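# Move two cardboard boxes from cabinet to starting-room desk

## Task

Fetch both cardboard boxes from the cabinet in the neighbouring room and set them on the desk in the room the robot began in, then close the cabinet door completely. Slamming the sliding door while opening or closing it fails the job, as does the robot toppling or being left leaning.

## Robot and tools

Robot: a Hello Robot Stretch 4, about 1.6 m tall. It has an omni-wheel base (rim within 0.23 m of the base origin), a lift on a mast, a single arm that telescopes forward, a wrist (yaw, pitch, roll) and a five-finger hand. There is only one arm, so every argument is one object keyed by name, not one list per arm.

Frames: the base frame has its origin on the floor under the base centre, x forward, y left, z up, in metres. The odometry frame is the base frame as it stood at the start. base_odometry counts wheel turns only, so slip shows up as travel; heading is in rad, left positive, -3.142 to 3.142. hand_pose is reported in the base frame for the hand point, 0.045 m in front of the palm; the printed value may be off.

move: one action per call, plus optional "cameras" and "blocking".
- "base": an offset from where the base last reported itself, never an absolute position. {"translate_m": d} drives straight, forward positive, -2 to 2 m. {"strafe_m": d} slides sideways, left positive, -2 to 2 m. {"rotate_rad": d} spins in place, counter-clockwise positive, -3.2 to 3.2. Only translate_m and strafe_m may be combined, giving a straight diagonal drive.
- "joints": absolute targets by name. lift_m 0 to 1.2 m. arm_m 0 to 0.55 m. wrist_yaw_rad -1.134 to 4.276 (0 forward, left positive, 3.14 folded back). wrist_pitch_rad -1.117 to 4.259 (0 level, 1.57 down). wrist_roll_rad -1.117 to 4.259 (0 palm up, 1.57 palm to the right, 3.14 palm down). The fingers hand_little, hand_ring, hand_middle and hand_index, plus hand_thumb_bend, run from -1 (curled) to +1 (straight). hand_thumb_turn goes from -1 (opposite the fingers) to +1 (beside the palm). hand_force_limit (-1 to 1, roughly 0 to 10 N at a fingertip, 15 N for the thumb) and hand_speed (-0.96 to 1) are settings and do not move anything. Out-of-range targets are clipped to the range, and the result says so.
- "pace": "slow", "default", "fast" or "max". "speeds": per-joint top speeds for lift_m, arm_m and the wrist joints. A high lift slows the base.
- "contact_limits": 0 (gentlest) to 1, default 0.5, for arm_m, lift_m, translate_m, strafe_m or rotate_rad, given next to that same command. A base limit stays in force until the next base action.
- {"end_of_arm": "enable_torque"} alone re-powers wrist motors that have switched off.
- blocking true (the default) waits until everything is at rest. false returns after about 0.5 s; a later move replaces only the targets it names.
- cameras: head_camera, head_left_camera, head_right_camera, wrist_camera, or "all". A move with no action returns the state and all images.

wait(seconds 0 to 10) lets time pass; it returns early once running motions settle. stop brakes everything and re-holds slack wheels. zoom_image(camera, region [x0,y0,x1,y1] in pixels, at most 504 per side) enlarges the newest image from that camera. show_instructions displays the hand reference page. finished_scene ends the session for good, and the result has to hold with no robot involvement.

Readings: base_status and joint_status report done, moving, off_target, contact_stop, time_out, limit_stop_at_own_body, limit_stop_at_tilt or torque_fault. An uncommanded stop cancels every later move, wait and finished_scene in the same reply. on_its_own lists things the robot did by itself, such as joints or wheels going slack. lidar_m gives 12 distances in 30-degree sectors, counter-clockwise from straight ahead (4th left, 7th behind, 10th right); "-" means nothing seen, or something closer than 0.25 m. wrist_depth_mm is a 7x7 grid of depths from 100 to 2000 mm. base_tilt is in degrees, and a lean above 6 degrees freezes lift, arm and wheels. If turned_by_wheels and turned_by_imu differ by more than about 0.1 rad over a move, the base slipped or bumped something. motor_effort gives percent of maximum with the peak in brackets, and servo_current gives wrist mA. hand_stopped_by lists little, ring, middle, index, thumb_bend and thumb_turn as moving, target, force, stalled or fault. The *_load_n values are fingertip forces in N; a lost grip drops them to roughly 0.

Hand geometry: the fingers run along the hand point's +z, and the palm faces +y. With the thumb fully turned in, the hand can wrap objects 0.035 to 0.065 m thick, or handles down to 0.025 m. The wrist camera sits behind the heel of the palm and can collide with things. A finger motor only starts when its target changes by at least 0.002, and stops at the target or when its load hits hand_force_limit. Closing at hand_speed -0.94 or below gives a gentle grip. At the start hand_force_limit is 0 and hand_speed -0.8.

Self-collision: this is risky with the hand over the base and lift_m below about 0.25, and with the wrist folded back (the starting pose) while tilting or rolling. It is also risky when wrist_yaw_rad + wrist_pitch_rad goes below about -1.1.

Hazards: slide the cabinet door slowly with low contact limits, and never slam it. With more than 1 kg held and arm_m above 0.2, drive and turn gently and retract the arm first, or the robot may tip. Do not drop the boxes, even by a few mm, and set them down before opening the hand. Avoid hard pushes, heavy loads swung quickly and excessive finger force. If a wrist motor faults, use enable_torque. While a joint is slack the lift can sag under load. Loose objects may occasionally be nudged by outside forces.

Each tool is called by a JSON object that holds its "api" and its "payload", one argument or row to a line.

Reference images:

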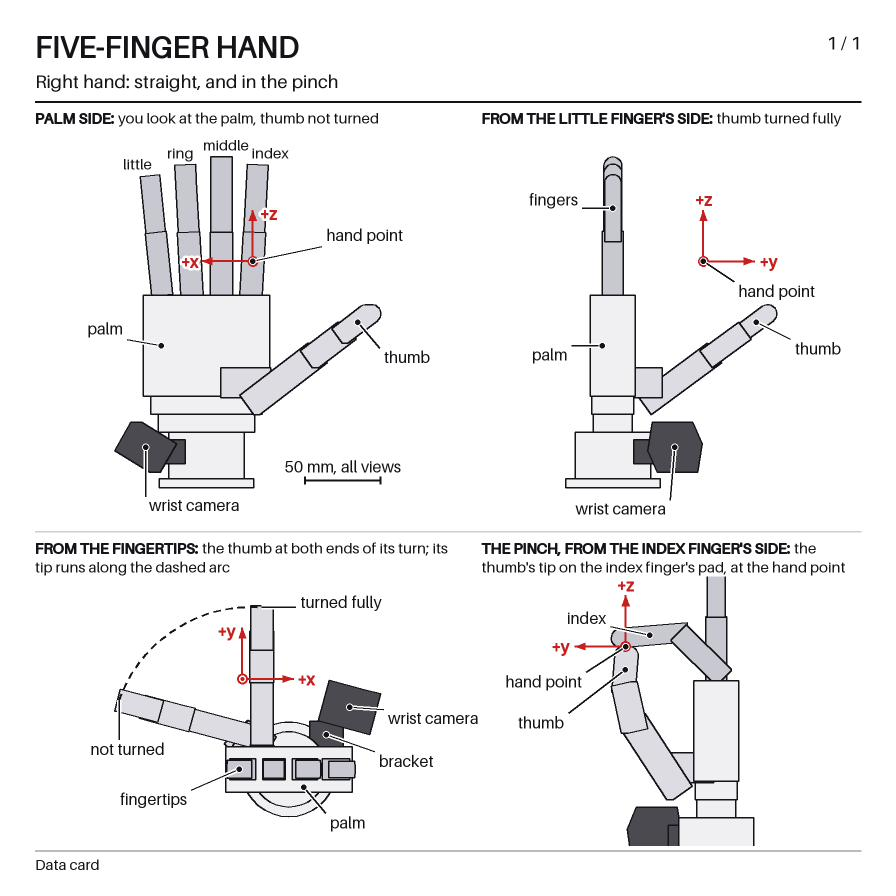

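## Session

{"api": "move", "payload": {
  "cameras": ["all"]
}}

Scene clock: 0.00 s.
base_odometry: x=+0.000 y=+0.000 heading=+0.000
turned_by_wheels: +0.000
turned_by_imu: +0.000
base_tilt: forward=+0.3 right=+0.8
lidar_m: 1.00 1.53 2.22 1.29 1.08 1.07 0.77 0.62 0.63 0.69 0.92 0.91
base_status: not commanded
joint_positions: lift_m=+0.158 arm_m=+0.000 wrist_yaw_rad=+3.130 wrist_pitch_rad=+0.004 wrist_roll_rad=+0.000 hand_little=+1.000 hand_ring=+1.000 hand_middle=+1.000 hand_index=+1.000 hand_thumb_turn=+1.000 hand_thumb_bend=+1.000 hand_force_limit=+0.000 hand_speed=-0.800
joint_status: not commanded
measured_speeds: all 0
hand_stopped_by: target,target,target,target,target,target
little_load_n: 0.0
ring_load_n: 0.0
middle_load_n: 0.0
index_load_n: 0.0
thumb_bend_load_n: 0.0
thumb_turn_load_n: 0.0
motor_effort: lift_m=+21 arm_m=-4 wheel_0=+0 wheel_1=-1 wheel_2=+0
servo_current: wrist_yaw_rad=33 wrist_pitch_rad=46 wrist_roll_rad=46
hand_pose: x=-0.0493 y=+0.1209 z=+0.3956 quat_wxyz=(-0.496, -0.498, +0.504, +0.502) (m; base frame)
wrist_depth_mm: 139 139 - - - - - / - 139 159 - - - - / - 139 196 - - - - / 106 140 239 - - - - / 141 - - - - - - / 223 1308 1281 180 - - - / 232 891 116 - - - -
pictures: head_camera, head_left_camera, head_right_camera, wrist_camera

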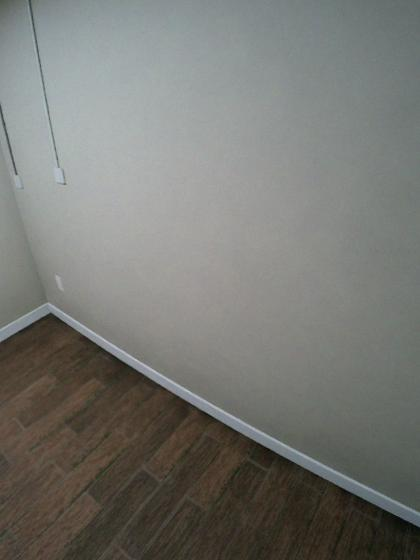

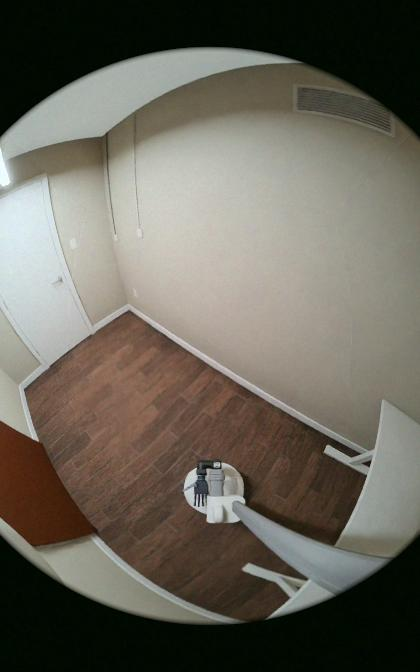

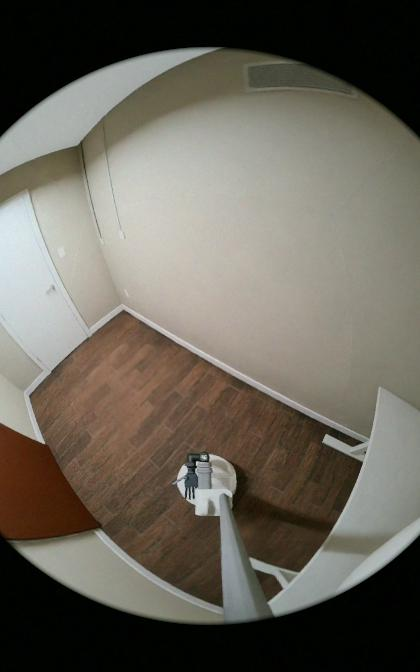

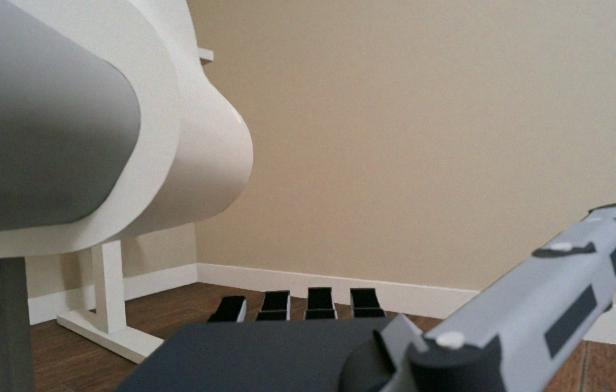

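{"api": "move", "payload": {
  "base": {"rotate_rad": 1.57},
  "cameras": ["head_camera","head_left_camera","head_right_camera"]
}}

{"api": "move", "payload": {
  "base": {"rotate_rad": 1.57},
  "cameras": ["head_camera","head_left_camera","head_right_camera"]
}}

{"api": "move", "payload": {
  "base": {"rotate_rad": 1.57},
  "cameras": ["head_camera","head_left_camera","head_right_camera"]
}}

Scene clock: 2.47 s.
move: done
base_odometry: x=+0.000 y=+0.000 heading=+1.570
turned_by_wheels: +1.570
turned_by_imu: +1.591
base_tilt: forward=+0.3 right=+0.8
lidar_m: 1.29 1.07 1.07 0.80 0.64 0.62 0.70 0.91 0.90 0.99 1.48 2.25
base_status: done
joint_positions: lift_m=+0.158 arm_m=+0.000 wrist_yaw_rad=+3.130 wrist_pitch_rad=+0.004 wrist_roll_rad=+0.000 hand_little=+1.000 hand_ring=+1.000 hand_middle=+1.000 hand_index=+1.000 hand_thumb_turn=+1.000 hand_thumb_bend=+1.000 hand_force_limit=+0.000 hand_speed=-0.800
joint_status: not commanded
measured_speeds: all 0
hand_stopped_by: target,target,target,target,target,target
little_load_n: 0.0
ring_load_n: 0.0
middle_load_n: 0.0
index_load_n: 0.0
thumb_bend_load_n: 0.0
thumb_turn_load_n: 0.0
motor_effort: lift_m=+21(21) arm_m=-5(5) wheel_0=+1(7) wheel_1=-2(7) wheel_2=+1(8)
servo_current: wrist_yaw_rad=46(72) wrist_pitch_rad=46(59) wrist_roll_rad=46(46)
hand_pose: x=-0.0493 y=+0.1209 z=+0.3956 quat_wxyz=(-0.496, -0.498, +0.504, +0.502)
wrist_depth_mm: 139 139 - - - - - / - 139 171 - - - - / - 139 187 1756 - - - / 113 140 212 1863 - - - / 141 - - 1808 - - - / 225 - 187 181 1366 - - / 224 960 117 - - - -

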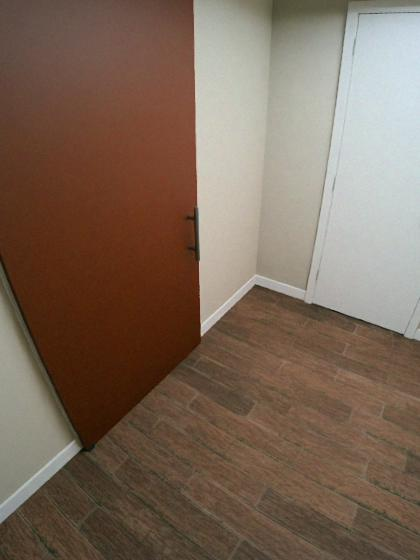

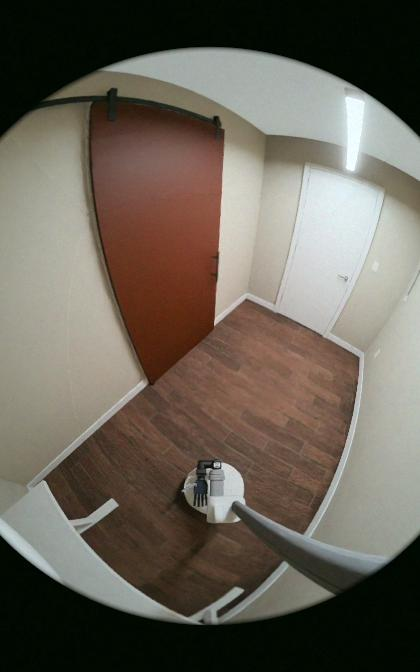

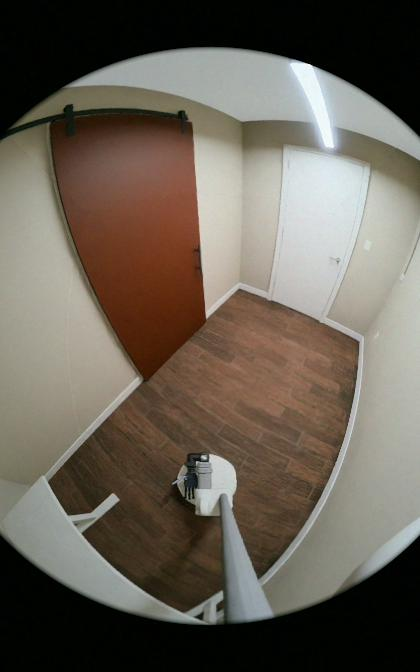

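Scene clock: 4.53 s.
move: done
base_odometry: x=+0.000 y=+0.000 heading=+3.140
turned_by_wheels: +1.570
turned_by_imu: +1.593
base_tilt: forward=+0.4 right=+0.8
lidar_m: 0.80 0.59 0.62 0.68 0.95 0.91 1.00 1.53 2.25 1.30 1.07 1.06
base_status: done
joint_positions: lift_m=+0.158 arm_m=+0.000 wrist_yaw_rad=+3.130 wrist_pitch_rad=+0.004 wrist_roll_rad=+0.000 hand_little=+1.000 hand_ring=+1.000 hand_middle=+1.000 hand_index=+1.000 hand_thumb_turn=+1.000 hand_thumb_bend=+1.000 hand_force_limit=+0.000 hand_speed=-0.800
joint_status: not commanded
measured_speeds: all 0
hand_stopped_by: target,target,target,target,target,target
little_load_n: 0.0
ring_load_n: 0.0
middle_load_n: 0.0
index_load_n: 0.0
thumb_bend_load_n: 0.0
thumb_turn_load_n: 0.0
motor_effort: lift_m=+21(21) arm_m=-4(5) wheel_0=+1(10) wheel_1=+0(8) wheel_2=+1(8)
servo_current: wrist_yaw_rad=46(59) wrist_pitch_rad=33(65) wrist_roll_rad=52(59)
hand_pose: x=-0.0493 y=+0.1209 z=+0.3956 quat_wxyz=(-0.496, -0.498, +0.504, +0.502)
wrist_depth_mm: 139 140 - - - - - / - 139 - - - - - / - 140 186 - - - - / 105 140 224 - - - - / 141 216 - - - - - / 1336 1464 1255 181 - - - / 854 976 117 - - - -

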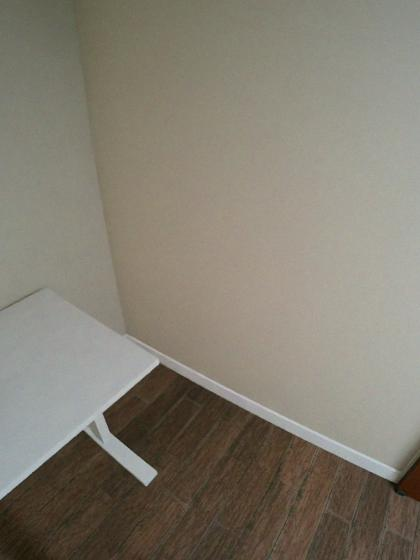

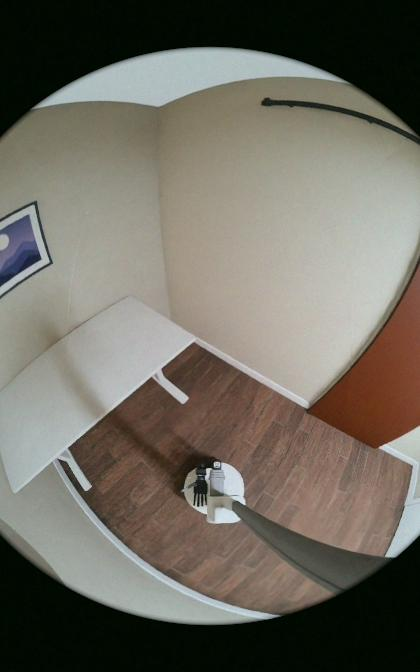

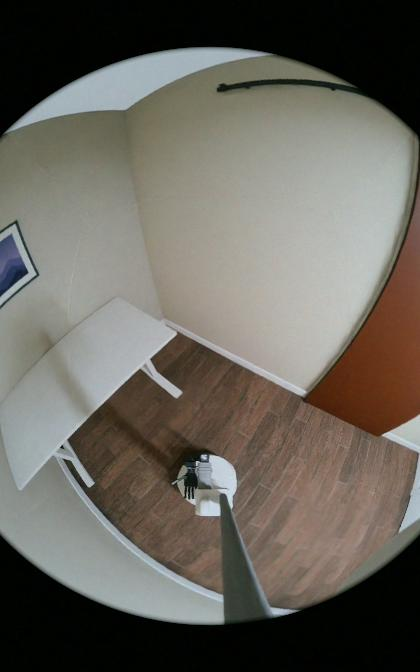

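Scene clock: 6.60 s.
move: done
base_odometry: x=+0.000 y=+0.000 heading=-1.573
turned_by_wheels: +1.570
turned_by_imu: +1.592
base_tilt: forward=+0.3 right=+0.7
lidar_m: 0.70 0.93 0.91 0.99 1.51 2.24 1.31 1.07 1.07 0.80 0.63 0.63
base_status: done
joint_positions: lift_m=+0.158 arm_m=+0.000 wrist_yaw_rad=+3.130 wrist_pitch_rad=+0.004 wrist_roll_rad=+0.000 hand_little=+1.000 hand_ring=+1.000 hand_middle=+1.000 hand_index=+1.000 hand_thumb_turn=+1.000 hand_thumb_bend=+1.000 hand_force_limit=+0.000 hand_speed=-0.800
joint_status: not commanded
measured_speeds: all 0
hand_stopped_by: target,target,target,target,target,target
little_load_n: 0.0
ring_load_n: 0.0
middle_load_n: 0.0
index_load_n: 0.0
thumb_bend_load_n: 0.0
thumb_turn_load_n: 0.0
motor_effort: lift_m=+21(21) arm_m=-5(5) wheel_0=+1(8) wheel_1=+1(8) wheel_2=+1(8)
servo_current: wrist_yaw_rad=26(65) wrist_pitch_rad=59(59) wrist_roll_rad=39(59)
hand_pose: x=-0.0493 y=+0.1209 z=+0.3956 quat_wxyz=(-0.496, -0.498, +0.504, +0.502)
wrist_depth_mm: 140 140 1618 - - - - / - 140 1618 - - - - / - 140 193 - - - - / 117 141 266 - - - - / 140 1205 1499 - - - - / 1042 1205 1397 200 1366 1336 - / 842 946 117 - - - -

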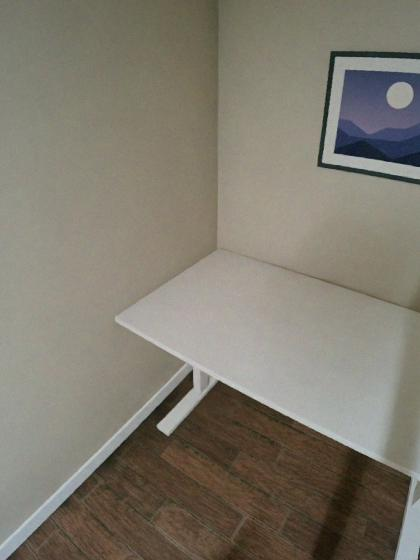

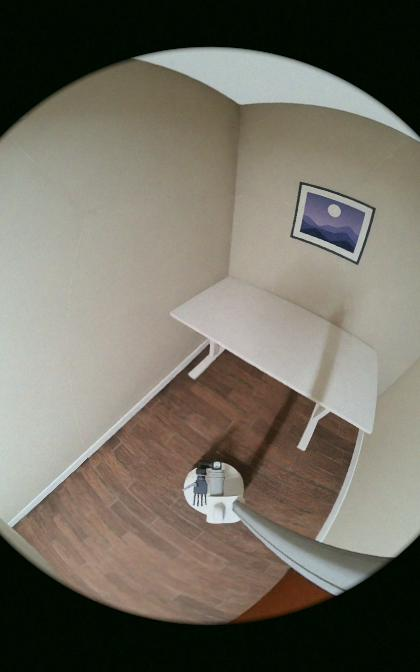

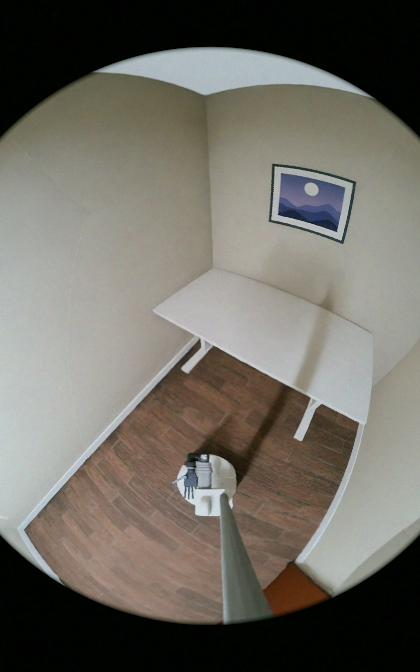

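{"api": "move", "payload": {
  "base": {"rotate_rad": -2.22},
  "cameras": ["head_camera","head_left_camera","head_right_camera"]
}}

{"api": "move", "payload": {
  "joints": {"lift_m": 0.6, "wrist_yaw_rad": 0},
  "cameras": ["all"]
}}

Scene clock: 12.10 s.
move: done
base_odometry: x=+0.000 y=+0.000 heading=+2.490
turned_by_wheels: -2.220
turned_by_imu: -2.254
base_tilt: forward=+0.4 right=+0.8
lidar_m: 1.05 1.10 0.65 0.59 0.67 0.94 0.92 0.95 1.31 2.23 1.46 1.08
base_status: done
joint_positions: lift_m=+0.158 arm_m=+0.000 wrist_yaw_rad=+3.130 wrist_pitch_rad=+0.004 wrist_roll_rad=+0.000 hand_little=+1.000 hand_ring=+1.000 hand_middle=+1.000 hand_index=+1.000 hand_thumb_turn=+1.000 hand_thumb_bend=+1.000 hand_force_limit=+0.000 hand_speed=-0.800
joint_status: not commanded
measured_speeds: all 0
hand_stopped_by: target,target,target,target,target,target
little_load_n: 0.0
ring_load_n: 0.0
middle_load_n: 0.0
index_load_n: 0.5
thumb_bend_load_n: 0.0
thumb_turn_load_n: 0.0
motor_effort: lift_m=+21(21) arm_m=-5(6) wheel_0=-1(9) wheel_1=+0(8) wheel_2=+0(9)
servo_current: wrist_yaw_rad=46(72) wrist_pitch_rad=52(65) wrist_roll_rad=46(59)
hand_pose: x=-0.0493 y=+0.1209 z=+0.3956 quat_wxyz=(-0.496, -0.498, +0.504, +0.502)
wrist_depth_mm: 140 140 - - - - - / - 140 - - - - - / - 140 194 - - - - / 117 140 233 - - - - / 141 - - - - - - / - - 164 162 - - - / 854 946 117 - - - -

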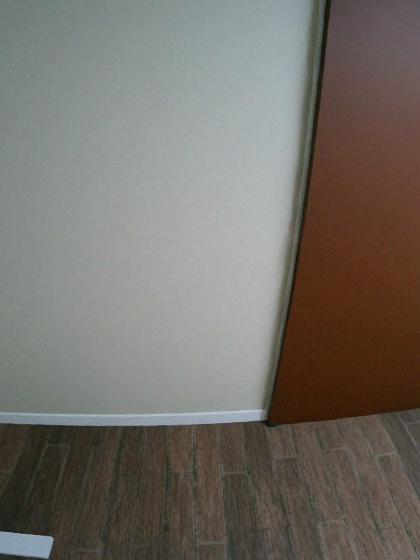

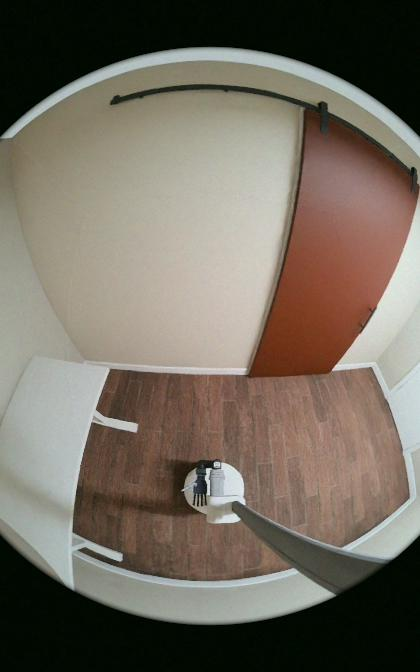

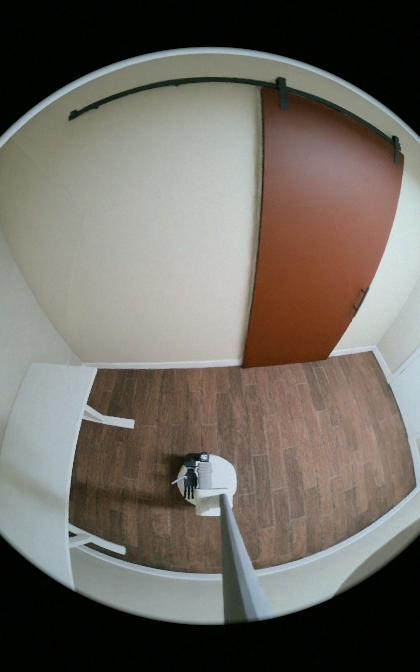

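Scene clock: 14.87 s.
move: done
base_odometry: x=+0.000 y=+0.000 heading=+2.490
turned_by_wheels: +0.000
turned_by_imu: +0.000
base_tilt: forward=+0.3 right=+0.6
lidar_m: 1.07 1.11 0.65 0.62 0.67 0.95 0.91 0.97 1.30 2.24 1.46 1.08
base_status: not commanded
joint_positions: lift_m=+0.600 arm_m=+0.000 wrist_yaw_rad=+0.002 wrist_pitch_rad=+0.004 wrist_roll_rad=+0.000 hand_little=+1.000 hand_ring=+1.000 hand_middle=+1.000 hand_index=+1.000 hand_thumb_turn=+1.000 hand_thumb_bend=+1.000 hand_force_limit=+0.000 hand_speed=-0.800
joint_status: all done
measured_speeds: all 0
hand_stopped_by: target,target,target,target,target,target
little_load_n: 0.5
ring_load_n: 0.0
middle_load_n: 0.0
index_load_n: 0.0
thumb_bend_load_n: 0.0
thumb_turn_load_n: 0.0
motor_effort: lift_m=+24(29) arm_m=-4(5) wheel_0=-1(1) wheel_1=+1(1) wheel_2=-1(1)
servo_current: wrist_yaw_rad=33(124) wrist_pitch_rad=59(65) wrist_roll_rad=46(52)
hand_pose: x=+0.3929 y=-0.1177 z=+0.8372 quat_wxyz=(+0.498, +0.501, +0.502, +0.499)
wrist_depth_mm: - - - - - 778 788 / - - - - - 778 788 / - - - - - 788 788 / - - - - - 788 788 / - - - - - 798 - / - - 165 162 - 798 - / - - 117 - - - -
pictures: head_camera, head_left_camera, head_right_camera, wrist_camera
wrist_camera: T_world_to_cam=[[0.00719, -0.99882, -0.04807, -0.05655], [-0.00112, 0.04807, -0.99884, 0.83889], [0.99997, 0.00724, -0.00077, -0.23829]] pos_world=[0.23963, -0.09509, 0.83502]

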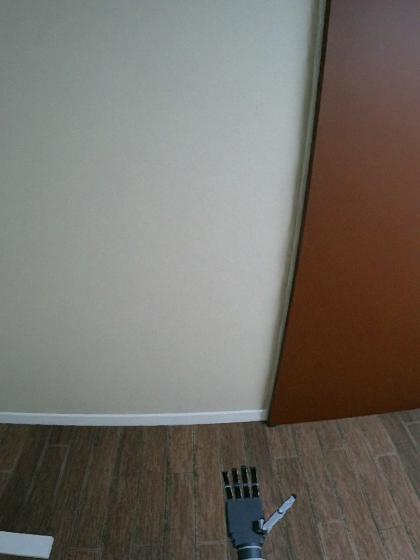

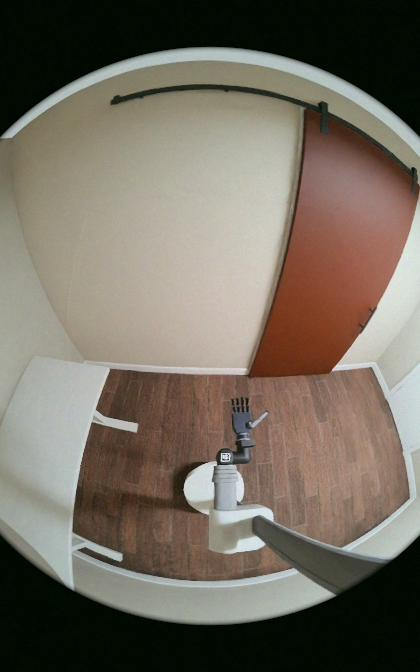

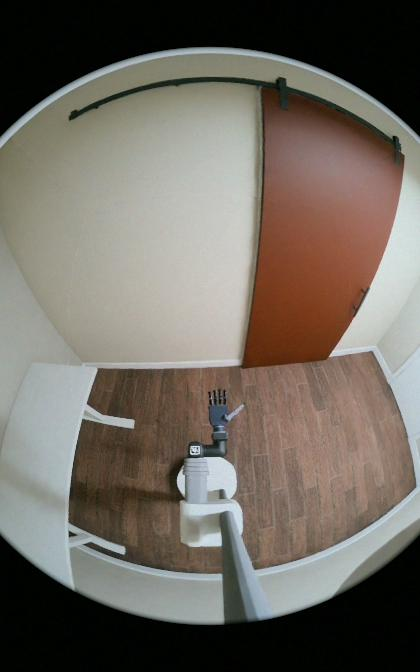

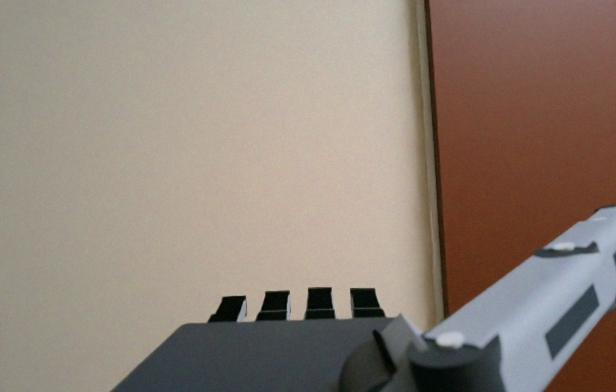

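{"api": "move", "payload": {
  "base": {"strafe_m": -1.1},
  "joints": {"wrist_roll_rad": 1.57, "hand_thumb_turn": -1},
  "cameras": ["all"]
}}

Scene clock: 22.07 s.
move: done
base_odometry: x=+0.667 y=+0.875 heading=+2.490
turned_by_wheels: +0.000
turned_by_imu: -0.007
base_tilt: forward=+0.3 right=+0.7
lidar_m: 0.97 1.06 1.56 1.72 1.35 0.96 0.90 0.94 1.22 1.14 1.22 1.12
base_status: done
joint_positions: lift_m=+0.600 arm_m=+0.000 wrist_yaw_rad=+0.002 wrist_pitch_rad=+0.004 wrist_roll_rad=+1.568 hand_little=+1.000 hand_ring=+1.000 hand_middle=+1.000 hand_index=+1.000 hand_thumb_turn=-1.000 hand_thumb_bend=+1.000 hand_force_limit=+0.000 hand_speed=-0.800
joint_status: all done
measured_speeds: all 0
hand_stopped_by: target,target,target,target,target,target
little_load_n: 0.0
ring_load_n: 0.0
middle_load_n: 0.0
index_load_n: 0.0
thumb_bend_load_n: 0.0
thumb_turn_load_n: 0.0
motor_effort: lift_m=+23(24) arm_m=-4(5) wheel_0=-1(10) wheel_1=+1(9) wheel_2=-1(6)
servo_current: wrist_yaw_rad=39(72) wrist_pitch_rad=39(65) wrist_roll_rad=52(104)
hand_pose: x=+0.3926 y=-0.1472 z=+0.7464 quat_wxyz=(+0.000, +0.709, +0.002, +0.706)
wrist_depth_mm: - - - - - - - / - - - - - - - / 820 820 809 809 - 798 809 / 809 820 820 820 - 809 809 / 809 809 820 809 - 820 798 / 809 798 809 182 - - 788 / 820 820 116 - - - 809
pictures: head_camera, head_left_camera, head_right_camera, wrist_camera
wrist_camera: T_world_to_cam=[[0.0006, 0.04536, -0.99897, 0.7757], [0.00136, 0.99897, 0.04536, 0.10922], [1, -0.00138, 0.00053, -0.24007]] pos_world=[0.23946, -0.14462, 0.77008]

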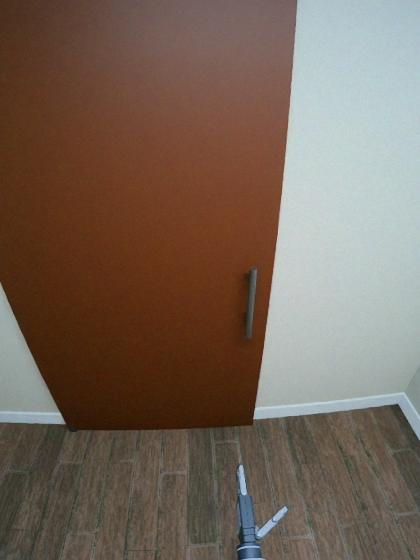

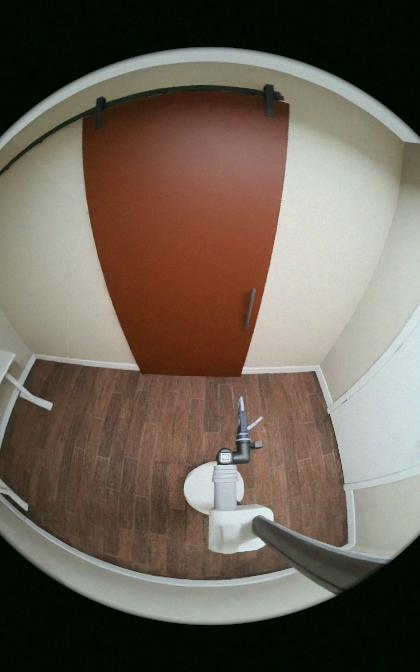

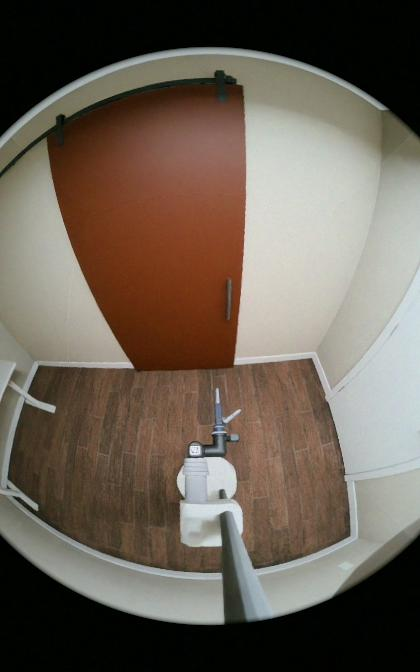

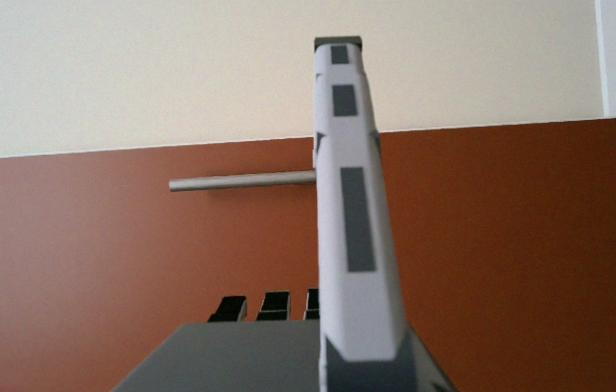

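{"api": "move", "payload": {
  "base": {"translate_m": 0.33},
  "joints": {"lift_m": 0.69, "hand_thumb_turn": 1, "hand_little": 0.35, "hand_ring": 0.35, "hand_middle": 0.35, "hand_index": 0.35},
  "cameras": ["all"]
}}

Scene clock: 29.83 s.
move: done
base_odometry: x=+0.405 y=+1.075 heading=+2.490
turned_by_wheels: +0.000
turned_by_imu: -0.002
base_tilt: forward=+0.4 right=+0.8
lidar_m: 0.66 0.72 1.00 1.73 1.80 1.30 1.24 1.27 1.22 1.15 1.09 0.66
base_status: done
joint_positions: lift_m=+0.690 arm_m=+0.000 wrist_yaw_rad=+0.002 wrist_pitch_rad=+0.004 wrist_roll_rad=+1.568 hand_little=+0.350 hand_ring=+0.350 hand_middle=+0.350 hand_index=+0.350 hand_thumb_turn=+1.000 hand_thumb_bend=+1.000 hand_force_limit=+0.000 hand_speed=-0.800
joint_status: all done
measured_speeds: all 0
hand_stopped_by: target,target,target,target,target,target
little_load_n: 0.0
ring_load_n: 0.0
middle_load_n: 0.0
index_load_n: 0.0
thumb_bend_load_n: 0.0
thumb_turn_load_n: 0.0
motor_effort: lift_m=+24(27) arm_m=-4(5) wheel_0=+1(8) wheel_1=+1(6) wheel_2=-1(10)
servo_current: wrist_yaw_rad=39(78) wrist_pitch_rad=33(65) wrist_roll_rad=39(52)
hand_pose: x=+0.3926 y=-0.1472 z=+0.8364 quat_wxyz=(+0.000, +0.709, +0.002, +0.706)
wrist_depth_mm: - - - - - - - / - - - 484 480 477 477 / 488 480 480 477 480 477 477 / 480 480 480 480 480 477 477 / 484 473 480 181 480 480 - / 484 480 164 154 166 477 - / 480 480 117 - - - -
pictures: head_camera, head_left_camera, head_right_camera, wrist_camera
wrist_camera: T_world_to_cam=[[0.0006, 0.04546, -0.99897, 0.86562], [0.00136, 0.99896, 0.04546, 0.10505], [1, -0.00138, 0.00053, -0.24011]] pos_world=[0.23946, -0.14462, 0.86008]

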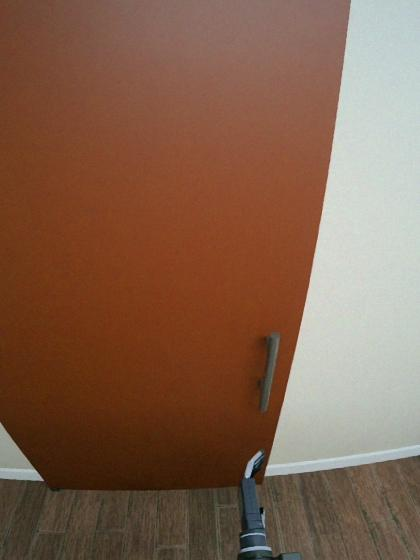

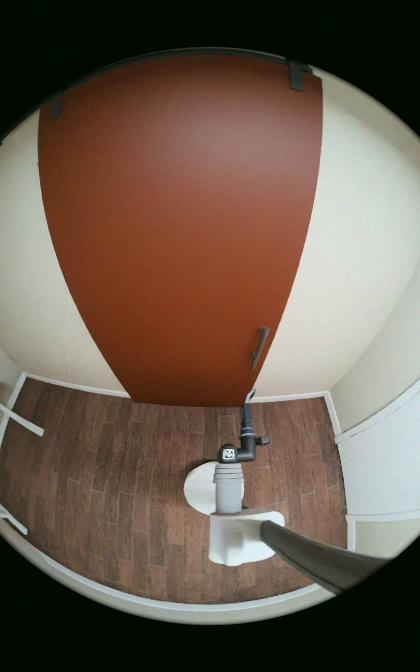

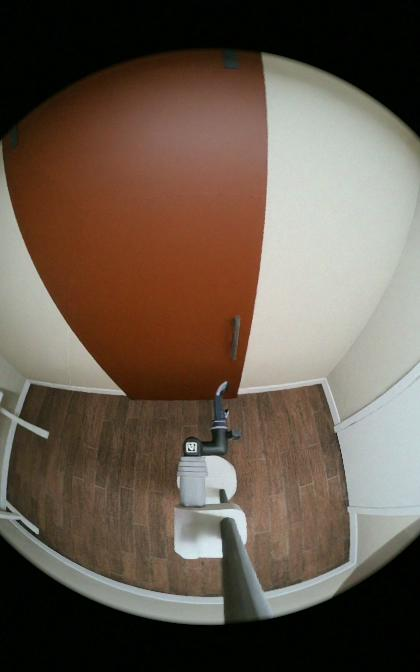

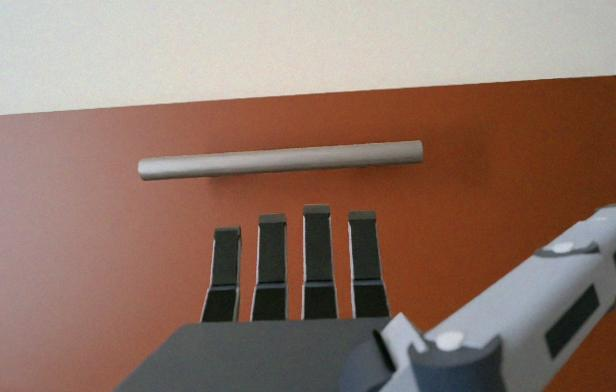

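{"api": "move", "payload": {
  "base": {"strafe_m": 0.01},
  "joints": {"lift_m": 0.71, "arm_m": 0.22, "hand_little": 0.2, "hand_ring": 0.2, "hand_middle": 0.2, "hand_index": 0.2},
  "contact_limits": {"arm_m": 0.1},
  "cameras": ["head_camera","wrist_camera"]
}}

Scene clock: 32.23 s.
move: done
base_odometry: x=+0.399 y=+1.067 heading=+2.490
turned_by_wheels: +0.000
turned_by_imu: -0.002
base_tilt: forward=+0.4 right=+0.7
lidar_m: 0.69 0.73 0.98 1.71 1.79 1.30 1.22 1.31 1.22 1.17 1.09 0.65
base_status: done
joint_positions: lift_m=+0.710 arm_m=+0.220 wrist_yaw_rad=+0.002 wrist_pitch_rad=+0.004 wrist_roll_rad=+1.568 hand_little=+0.200 hand_ring=+0.200 hand_middle=+0.200 hand_index=+0.200 hand_thumb_turn=+1.000 hand_thumb_bend=+1.000 hand_force_limit=+0.000 hand_speed=-0.800
joint_status: all done
measured_speeds: all 0
hand_stopped_by: target,target,target,target,target,target
little_load_n: 0.0
ring_load_n: 0.0
middle_load_n: 0.0
index_load_n: 0.0
thumb_bend_load_n: 0.0
thumb_turn_load_n: 0.0
motor_effort: lift_m=+24(28) arm_m=+5(7) wheel_0=+1(7) wheel_1=-1(8) wheel_2=-2(4)
servo_current: wrist_yaw_rad=46(59) wrist_pitch_rad=46(72) wrist_roll_rad=33(52)
contact_limits: arm_m 0.1
hand_pose: x=+0.6123 y=-0.1473 z=+0.8563 quat_wxyz=(+0.000, +0.709, +0.002, +0.706)
wrist_depth_mm: 257 256 257 255 256 255 254 / 258 257 189 190 188 189 190 / 258 257 257 257 256 255 256 / 258 258 257 257 257 256 256 / 257 258 258 174 256 257 - / 258 258 160 148 163 256 - / 258 259 117 - - - -
wrist_camera: T_world_to_cam=[[0.00062, 0.04546, -0.99897, 0.88536], [0.00186, 0.99896, 0.04546, 0.10362], [1, -0.00188, 0.00053, -0.46]] pos_world=[0.45926, -0.14462, 0.87998]

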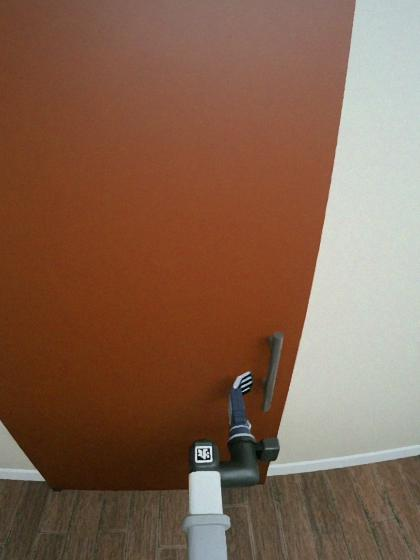

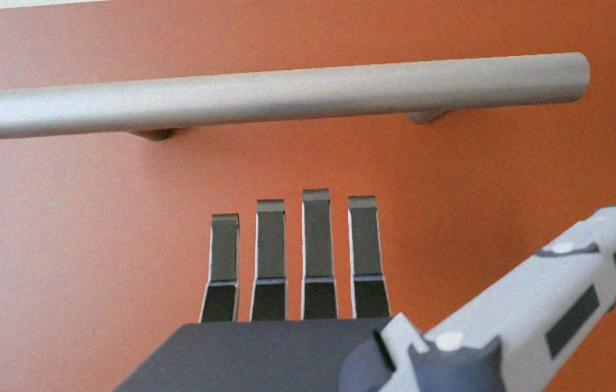

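{"api": "move", "payload": {
  "joints": {"arm_m": 0.265},
  "contact_limits": {"arm_m": 0.0},
  "pace": "slow"
}}

{"api": "move", "payload": {
  "base": {"strafe_m": -0.06},
  "contact_limits": {"strafe_m": 0.0},
  "pace": "slow",
  "cameras": ["head_camera","wrist_camera"]
}}

Scene clock: 34.17 s.
move: done
base_odometry: x=+0.399 y=+1.067 heading=+2.490
turned_by_wheels: +0.000
turned_by_imu: -0.001
base_tilt: forward=+0.4 right=+0.8
lidar_m: 0.68 0.72 0.98 1.71 1.80 1.29 1.24 1.29 1.20 1.16 1.09 0.66
base_status: not commanded
joint_positions: lift_m=+0.710 arm_m=+0.265 wrist_yaw_rad=+0.002 wrist_pitch_rad=+0.004 wrist_roll_rad=+1.568 hand_little=+0.200 hand_ring=+0.200 hand_middle=+0.200 hand_index=+0.200 hand_thumb_turn=+1.000 hand_thumb_bend=+1.000 hand_force_limit=+0.000 hand_speed=-0.800
joint_status: all done
measured_speeds: all 0
hand_stopped_by: target,target,target,target,target,target
little_load_n: 0.0
ring_load_n: 0.0
middle_load_n: 0.0
index_load_n: 0.0
thumb_bend_load_n: 0.0
thumb_turn_load_n: 0.0
motor_effort: lift_m=+24(24) arm_m=+6(7) wheel_0=+1(1) wheel_1=-1(1) wheel_2=-2(2)
servo_current: wrist_yaw_rad=59(59) wrist_pitch_rad=33(65) wrist_roll_rad=46(59)
contact_limits: arm_m 0
hand_pose: x=+0.6573 y=-0.1473 z=+0.8563 quat_wxyz=(+0.000, +0.709, +0.002, +0.706)
wrist_depth_mm: 212 212 211 211 145 211 142 / 143 143 145 153 148 187 211 / 212 213 211 211 211 211 211 / 213 213 212 212 211 211 211 / 213 213 212 177 211 212 - / 213 213 160 148 162 211 - / 213 213 117 - - - -
pictures: none

Scene clock: 35.90 s.
move: done
base_odometry: x=+0.435 y=+1.114 heading=+2.490
turned_by_wheels: +0.000
turned_by_imu: -0.001
base_tilt: forward=+0.4 right=+0.7
lidar_m: 0.64 0.71 0.99 1.76 1.80 1.30 1.23 1.29 1.15 1.10 1.11 0.73
base_status: done
joint_positions: lift_m=+0.710 arm_m=+0.265 wrist_yaw_rad=+0.002 wrist_pitch_rad=+0.004 wrist_roll_rad=+1.568 hand_little=+0.200 hand_ring=+0.200 hand_middle=+0.200 hand_index=+0.200 hand_thumb_turn=+1.000 hand_thumb_bend=+1.000 hand_force_limit=+0.000 hand_speed=-0.800
joint_status: not commanded
measured_speeds: all 0
hand_stopped_by: target,target,target,target,target,target
little_load_n: 0.0
ring_load_n: 0.0
middle_load_n: 0.0
index_load_n: 0.0
thumb_bend_load_n: 0.0
thumb_turn_load_n: 0.0
motor_effort: lift_m=+24(24) arm_m=+5(6) wheel_0=-1(10) wheel_1=+0(7) wheel_2=-1(4)
servo_current: wrist_yaw_rad=26(59) wrist_pitch_rad=33(65) wrist_roll_rad=52(52)
contact_limits: arm_m 0; strafe_m 0
hand_pose: x=+0.6573 y=-0.1473 z=+0.8563 quat_wxyz=(+0.000, +0.709, +0.002, +0.706)
wrist_depth_mm: - - - - - - - / 213 213 211 212 211 211 211 / 213 213 212 212 212 212 212 / 213 154 149 146 212 144 144 / 145 147 172 169 213 212 - / 215 213 160 148 162 212 - / 214 214 117 - - - -
wrist_camera: T_world_to_cam=[[0.00062, 0.04546, -0.99897, 0.88533], [0.00186, 0.99896, 0.04546, 0.10354], [1, -0.00188, 0.00053, -0.505]] pos_world=[0.50426, -0.14462, 0.87998]

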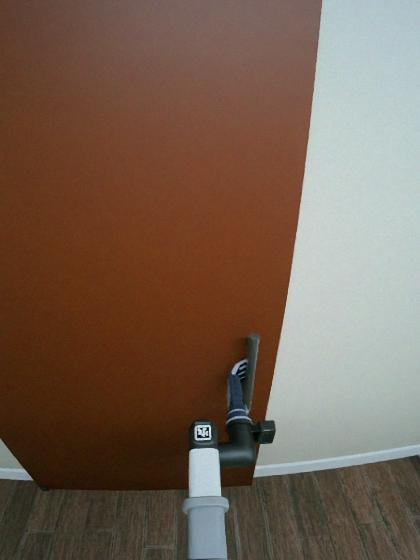

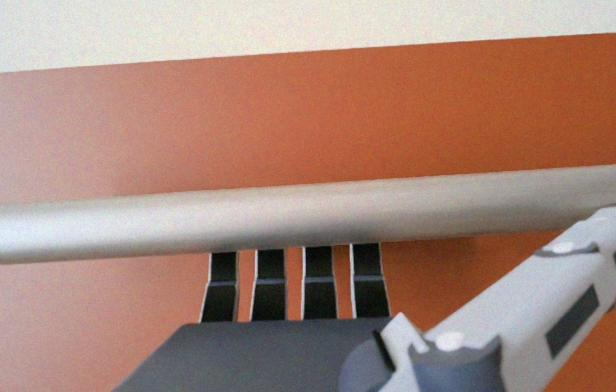

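{"api": "move", "payload": {
  "base": {"strafe_m": -0.01},
  "contact_limits": {"strafe_m": 0.0},
  "pace": "slow"
}}

{"api": "move", "payload": {
  "joints": {"hand_speed": -0.9, "hand_force_limit": -0.4}
}}

{"api": "move", "payload": {
  "joints": {"hand_little": -0.6, "hand_ring": -0.6, "hand_middle": -0.6, "hand_index": -0.6},
  "cameras": ["head_camera","wrist_camera"]
}}

Scene clock: 37.23 s.
move: done
base_odometry: x=+0.441 y=+1.122 heading=+2.490
turned_by_wheels: +0.000
turned_by_imu: +0.000
base_tilt: forward=+0.3 right=+0.8
lidar_m: 0.64 0.73 0.99 1.79 1.80 1.31 1.22 1.28 1.14 1.08 1.09 0.74
base_status: done
joint_positions: lift_m=+0.710 arm_m=+0.265 wrist_yaw_rad=+0.002 wrist_pitch_rad=+0.004 wrist_roll_rad=+1.568 hand_little=+0.200 hand_ring=+0.200 hand_middle=+0.200 hand_index=+0.200 hand_thumb_turn=+1.000 hand_thumb_bend=+1.000 hand_force_limit=+0.000 hand_speed=-0.800
joint_status: not commanded
measured_speeds: all 0
hand_stopped_by: target,target,target,target,target,target
little_load_n: 0.0
ring_load_n: 0.0
middle_load_n: 0.0
index_load_n: 0.0
thumb_bend_load_n: 0.0
thumb_turn_load_n: 0.0
motor_effort: lift_m=+24(24) arm_m=+6(6) wheel_0=+1(7) wheel_1=+0(5) wheel_2=+0(3)
servo_current: wrist_yaw_rad=46(52) wrist_pitch_rad=39(59) wrist_roll_rad=52(52)
contact_limits: arm_m 0; strafe_m 0
hand_pose: x=+0.6573 y=-0.1473 z=+0.8563 quat_wxyz=(+0.000, +0.709, +0.002, +0.706)
wrist_depth_mm: - - - - - - - / 211 212 211 211 211 211 211 / 213 212 211 212 211 212 211 / 211 213 211 212 211 211 211 / 144 144 144 143 144 146 - / 213 213 160 147 163 213 - / 214 213 116 - - - -
pictures: none

Scene clock: 37.53 s.
move: done
base_odometry: x=+0.441 y=+1.122 heading=+2.490
turned_by_wheels: +0.000
turned_by_imu: +0.000
base_tilt: forward=+0.4 right=+0.8
lidar_m: 0.63 0.72 0.97 1.78 1.83 1.30 1.24 1.29 1.15 1.10 1.10 0.73
base_status: not commanded
joint_positions: lift_m=+0.710 arm_m=+0.265 wrist_yaw_rad=+0.002 wrist_pitch_rad=+0.004 wrist_roll_rad=+1.568 hand_little=+0.200 hand_ring=+0.200 hand_middle=+0.200 hand_index=+0.200 hand_thumb_turn=+1.000 hand_thumb_bend=+1.000 hand_force_limit=-0.400 hand_speed=-0.900
joint_status: all done
measured_speeds: all 0
hand_stopped_by: target,target,target,target,target,target
little_load_n: 0.0
ring_load_n: 0.0
middle_load_n: 0.0
index_load_n: 0.0
thumb_bend_load_n: 0.0
thumb_turn_load_n: 0.0
motor_effort: lift_m=+24(24) arm_m=+6(6) wheel_0=+0(1) wheel_1=+0(0) wheel_2=+0(0)
servo_current: wrist_yaw_rad=39(52) wrist_pitch_rad=26(46) wrist_roll_rad=39(46)
contact_limits: arm_m 0; strafe_m 0
hand_pose: x=+0.6573 y=-0.1473 z=+0.8563 quat_wxyz=(+0.000, +0.709, +0.002, +0.706)
wrist_depth_mm: - - - - - - - / 212 212 211 211 211 211 211 / 212 211 212 211 212 212 211 / 213 212 212 211 212 211 211 / 144 143 144 143 144 146 - / 213 213 160 147 162 213 - / 215 213 117 - - - -
pictures: none

Scene clock: 40.57 s.
move: off_target
base_odometry: x=+0.441 y=+1.122 heading=+2.490
turned_by_wheels: +0.000
turned_by_imu: -0.001
base_tilt: forward=+0.4 right=+0.8
lidar_m: 0.66 0.72 0.99 1.77 1.82 1.30 1.23 1.29 1.15 1.09 1.11 0.73
base_status: not commanded
joint_positions: lift_m=+0.710 arm_m=+0.265 wrist_yaw_rad=+0.002 wrist_pitch_rad=+0.004 wrist_roll_rad=+1.568 hand_little=-0.152 hand_ring=-0.134 hand_middle=-0.115 hand_index=-0.087 hand_thumb_turn=+1.000 hand_thumb_bend=+1.000 hand_force_limit=-0.400 hand_speed=-0.900
joint_status: hand_little off_target (ended at -0.152, target -0.600); hand_ring off_target (ended at -0.134, target -0.600); hand_middle off_target (ended at -0.115, target -0.600); hand_index off_target (ended at -0.087, target -0.600)
measured_speeds: all 0
hand_stopped_by: force,force,force,force,target,target
little_load_n: 4.5
ring_load_n: 2.5
middle_load_n: 0.5
index_load_n: 0.0
thumb_bend_load_n: 0.0
thumb_turn_load_n: 0.0
motor_effort: lift_m=+24(24) arm_m=-2(6) wheel_0=-1(1) wheel_1=-1(1) wheel_2=+2(2)
servo_current: wrist_yaw_rad=46(72) wrist_pitch_rad=52(65) wrist_roll_rad=33(59)
contact_limits: arm_m 0; strafe_m 0
hand_pose: x=+0.6575 y=-0.1472 z=+0.8563 quat_wxyz=(+0.000, +0.709, +0.002, +0.706)
wrist_depth_mm: - - - - - - - / 208 207 206 207 206 206 206 / 208 207 207 207 207 207 206 / 209 208 208 164 207 207 206 / 139 140 139 138 140 142 - / 210 210 154 148 208 208 - / 211 210 116 - - - -
wrist_camera: T_world_to_cam=[[0.00061, 0.04546, -0.99897, 0.88534], [0.00156, 0.99896, 0.04546, 0.10368], [1, -0.00158, 0.00053, -0.50506]] pos_world=[0.50436, -0.14462, 0.87998]

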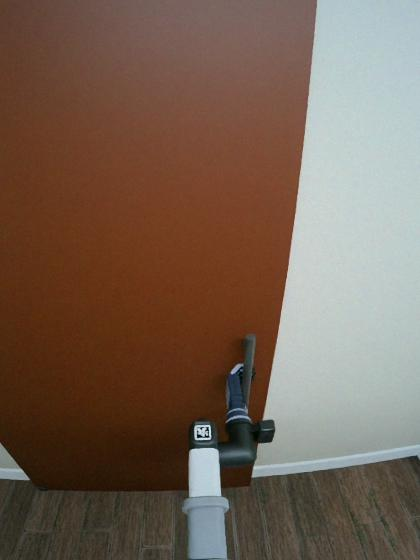

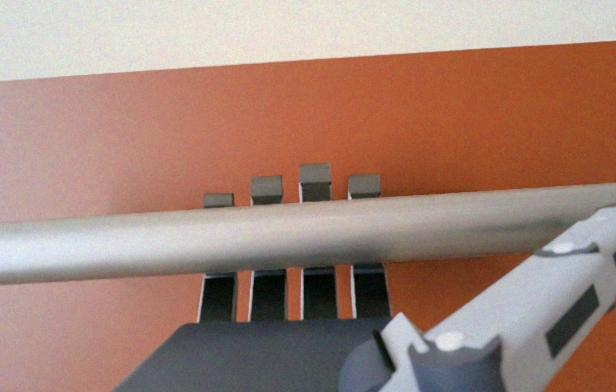

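{"api": "move", "payload": {
  "base": {"strafe_m": -0.012},
  "joints": {"hand_little": 0.0, "hand_ring": 0.0, "hand_middle": 0.0, "hand_index": 0.0},
  "contact_limits": {"strafe_m": 0.0},
  "pace": "slow"
}}

{"api": "move", "payload": {
  "joints": {"hand_little": -0.6, "hand_ring": -0.6, "hand_middle": -0.6, "hand_index": -0.6, "hand_thumb_turn": -1, "hand_force_limit": 0},
  "cameras": ["head_camera","wrist_camera"]
}}

Scene clock: 42.40 s.
move: done
base_odometry: x=+0.448 y=+1.132 heading=+2.490
turned_by_wheels: +0.000
turned_by_imu: +0.000
base_tilt: forward=+0.4 right=+0.8
lidar_m: 0.65 0.70 1.00 1.79 1.79 1.30 1.23 1.28 1.11 1.09 1.09 0.72
base_status: done
joint_positions: lift_m=+0.710 arm_m=+0.265 wrist_yaw_rad=+0.002 wrist_pitch_rad=+0.004 wrist_roll_rad=+1.568 hand_little=+0.000 hand_ring=+0.000 hand_middle=+0.000 hand_index=+0.000 hand_thumb_turn=+1.000 hand_thumb_bend=+1.000 hand_force_limit=-0.400 hand_speed=-0.900
joint_status: all done
measured_speeds: all 0
hand_stopped_by: target,target,target,target,target,target
little_load_n: 0.5
ring_load_n: 0.0
middle_load_n: 0.0
index_load_n: 0.0
thumb_bend_load_n: 0.0
thumb_turn_load_n: 0.0
motor_effort: lift_m=+24(24) arm_m=-3(3) wheel_0=+2(7) wheel_1=-1(5) wheel_2=+1(5)
servo_current: wrist_yaw_rad=65(65) wrist_pitch_rad=52(65) wrist_roll_rad=33(59)
contact_limits: arm_m 0; strafe_m 0
hand_pose: x=+0.6575 y=-0.1472 z=+0.8563 quat_wxyz=(+0.000, +0.709, +0.002, +0.706)
wrist_depth_mm: - - - - - - - / 208 208 208 207 206 207 207 / 208 208 208 209 208 207 207 / 210 209 210 174 208 208 208 / 145 143 147 141 141 140 - / 211 211 148 141 209 - - / 211 211 116 - - - -
pictures: none

Scene clock: 53.10 s.
move: off_target
base_odometry: x=+0.448 y=+1.132 heading=+2.490
turned_by_wheels: +0.000
turned_by_imu: -0.005
base_tilt: forward=+0.3 right=+0.8
lidar_m: 0.63 0.72 0.99 1.79 1.82 1.32 1.24 1.30 1.12 1.07 1.09 0.72
base_status: not commanded
joint_positions: lift_m=+0.710 arm_m=+0.265 wrist_yaw_rad=+0.007 wrist_pitch_rad=+0.004 wrist_roll_rad=+1.568 hand_little=-0.231 hand_ring=-0.212 hand_middle=-0.184 hand_index=-0.147 hand_thumb_turn=-1.000 hand_thumb_bend=+1.000 hand_force_limit=+0.000 hand_speed=-0.900
joint_status: hand_little off_target (ended at -0.231, target -0.600); hand_ring off_target (ended at -0.212, target -0.600); hand_middle off_target (ended at -0.184, target -0.600); hand_index off_target (ended at -0.147, target -0.600); the others done
measured_speeds: all 0
hand_stopped_by: force,force,force,force,target,target
little_load_n: 5.5
ring_load_n: 4.5
middle_load_n: 1.5
index_load_n: 0.0
thumb_bend_load_n: -0.5
thumb_turn_load_n: 0.5
motor_effort: lift_m=+24(24) arm_m=-3(3) wheel_0=-1(2) wheel_1=-2(2) wheel_2=+7(7)
servo_current: wrist_yaw_rad=52(85) wrist_pitch_rad=20(72) wrist_roll_rad=39(59)
contact_limits: arm_m 0; strafe_m 0
hand_pose: x=+0.6583 y=-0.1460 z=+0.8563 quat_wxyz=(-0.002, +0.709, +0.004, +0.706)
wrist_depth_mm: - - - - - - - / 204 204 204 203 202 202 202 / 205 204 204 204 - 204 204 / 206 206 205 162 - 204 204 / 140 139 138 139 - 136 136 / 208 208 148 138 - 206 206 / 209 208 117 - - - 206
wrist_camera: T_world_to_cam=[[0.00036, 0.04546, -0.99897, 0.88545], [-0.00374, 0.99896, 0.04546, 0.10604], [0.99999, 0.00372, 0.00053, -0.50508]] pos_world=[0.50515, -0.1443, 0.87998]

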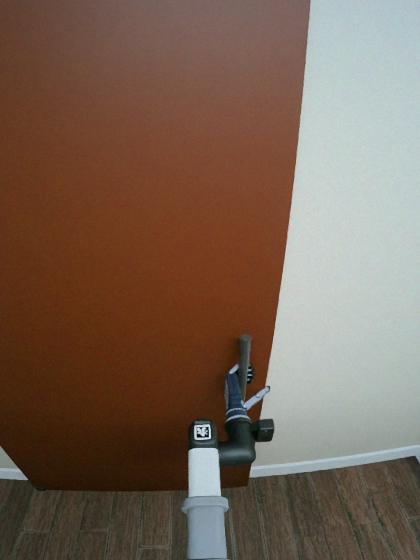

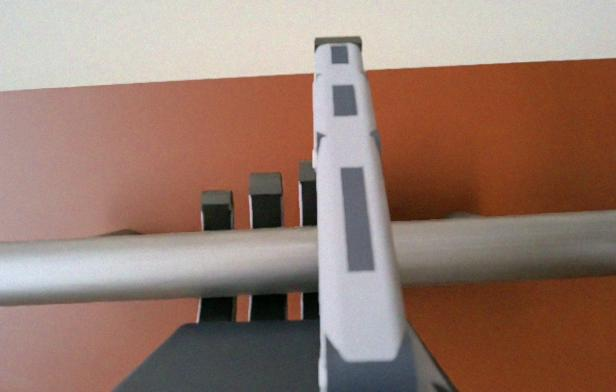

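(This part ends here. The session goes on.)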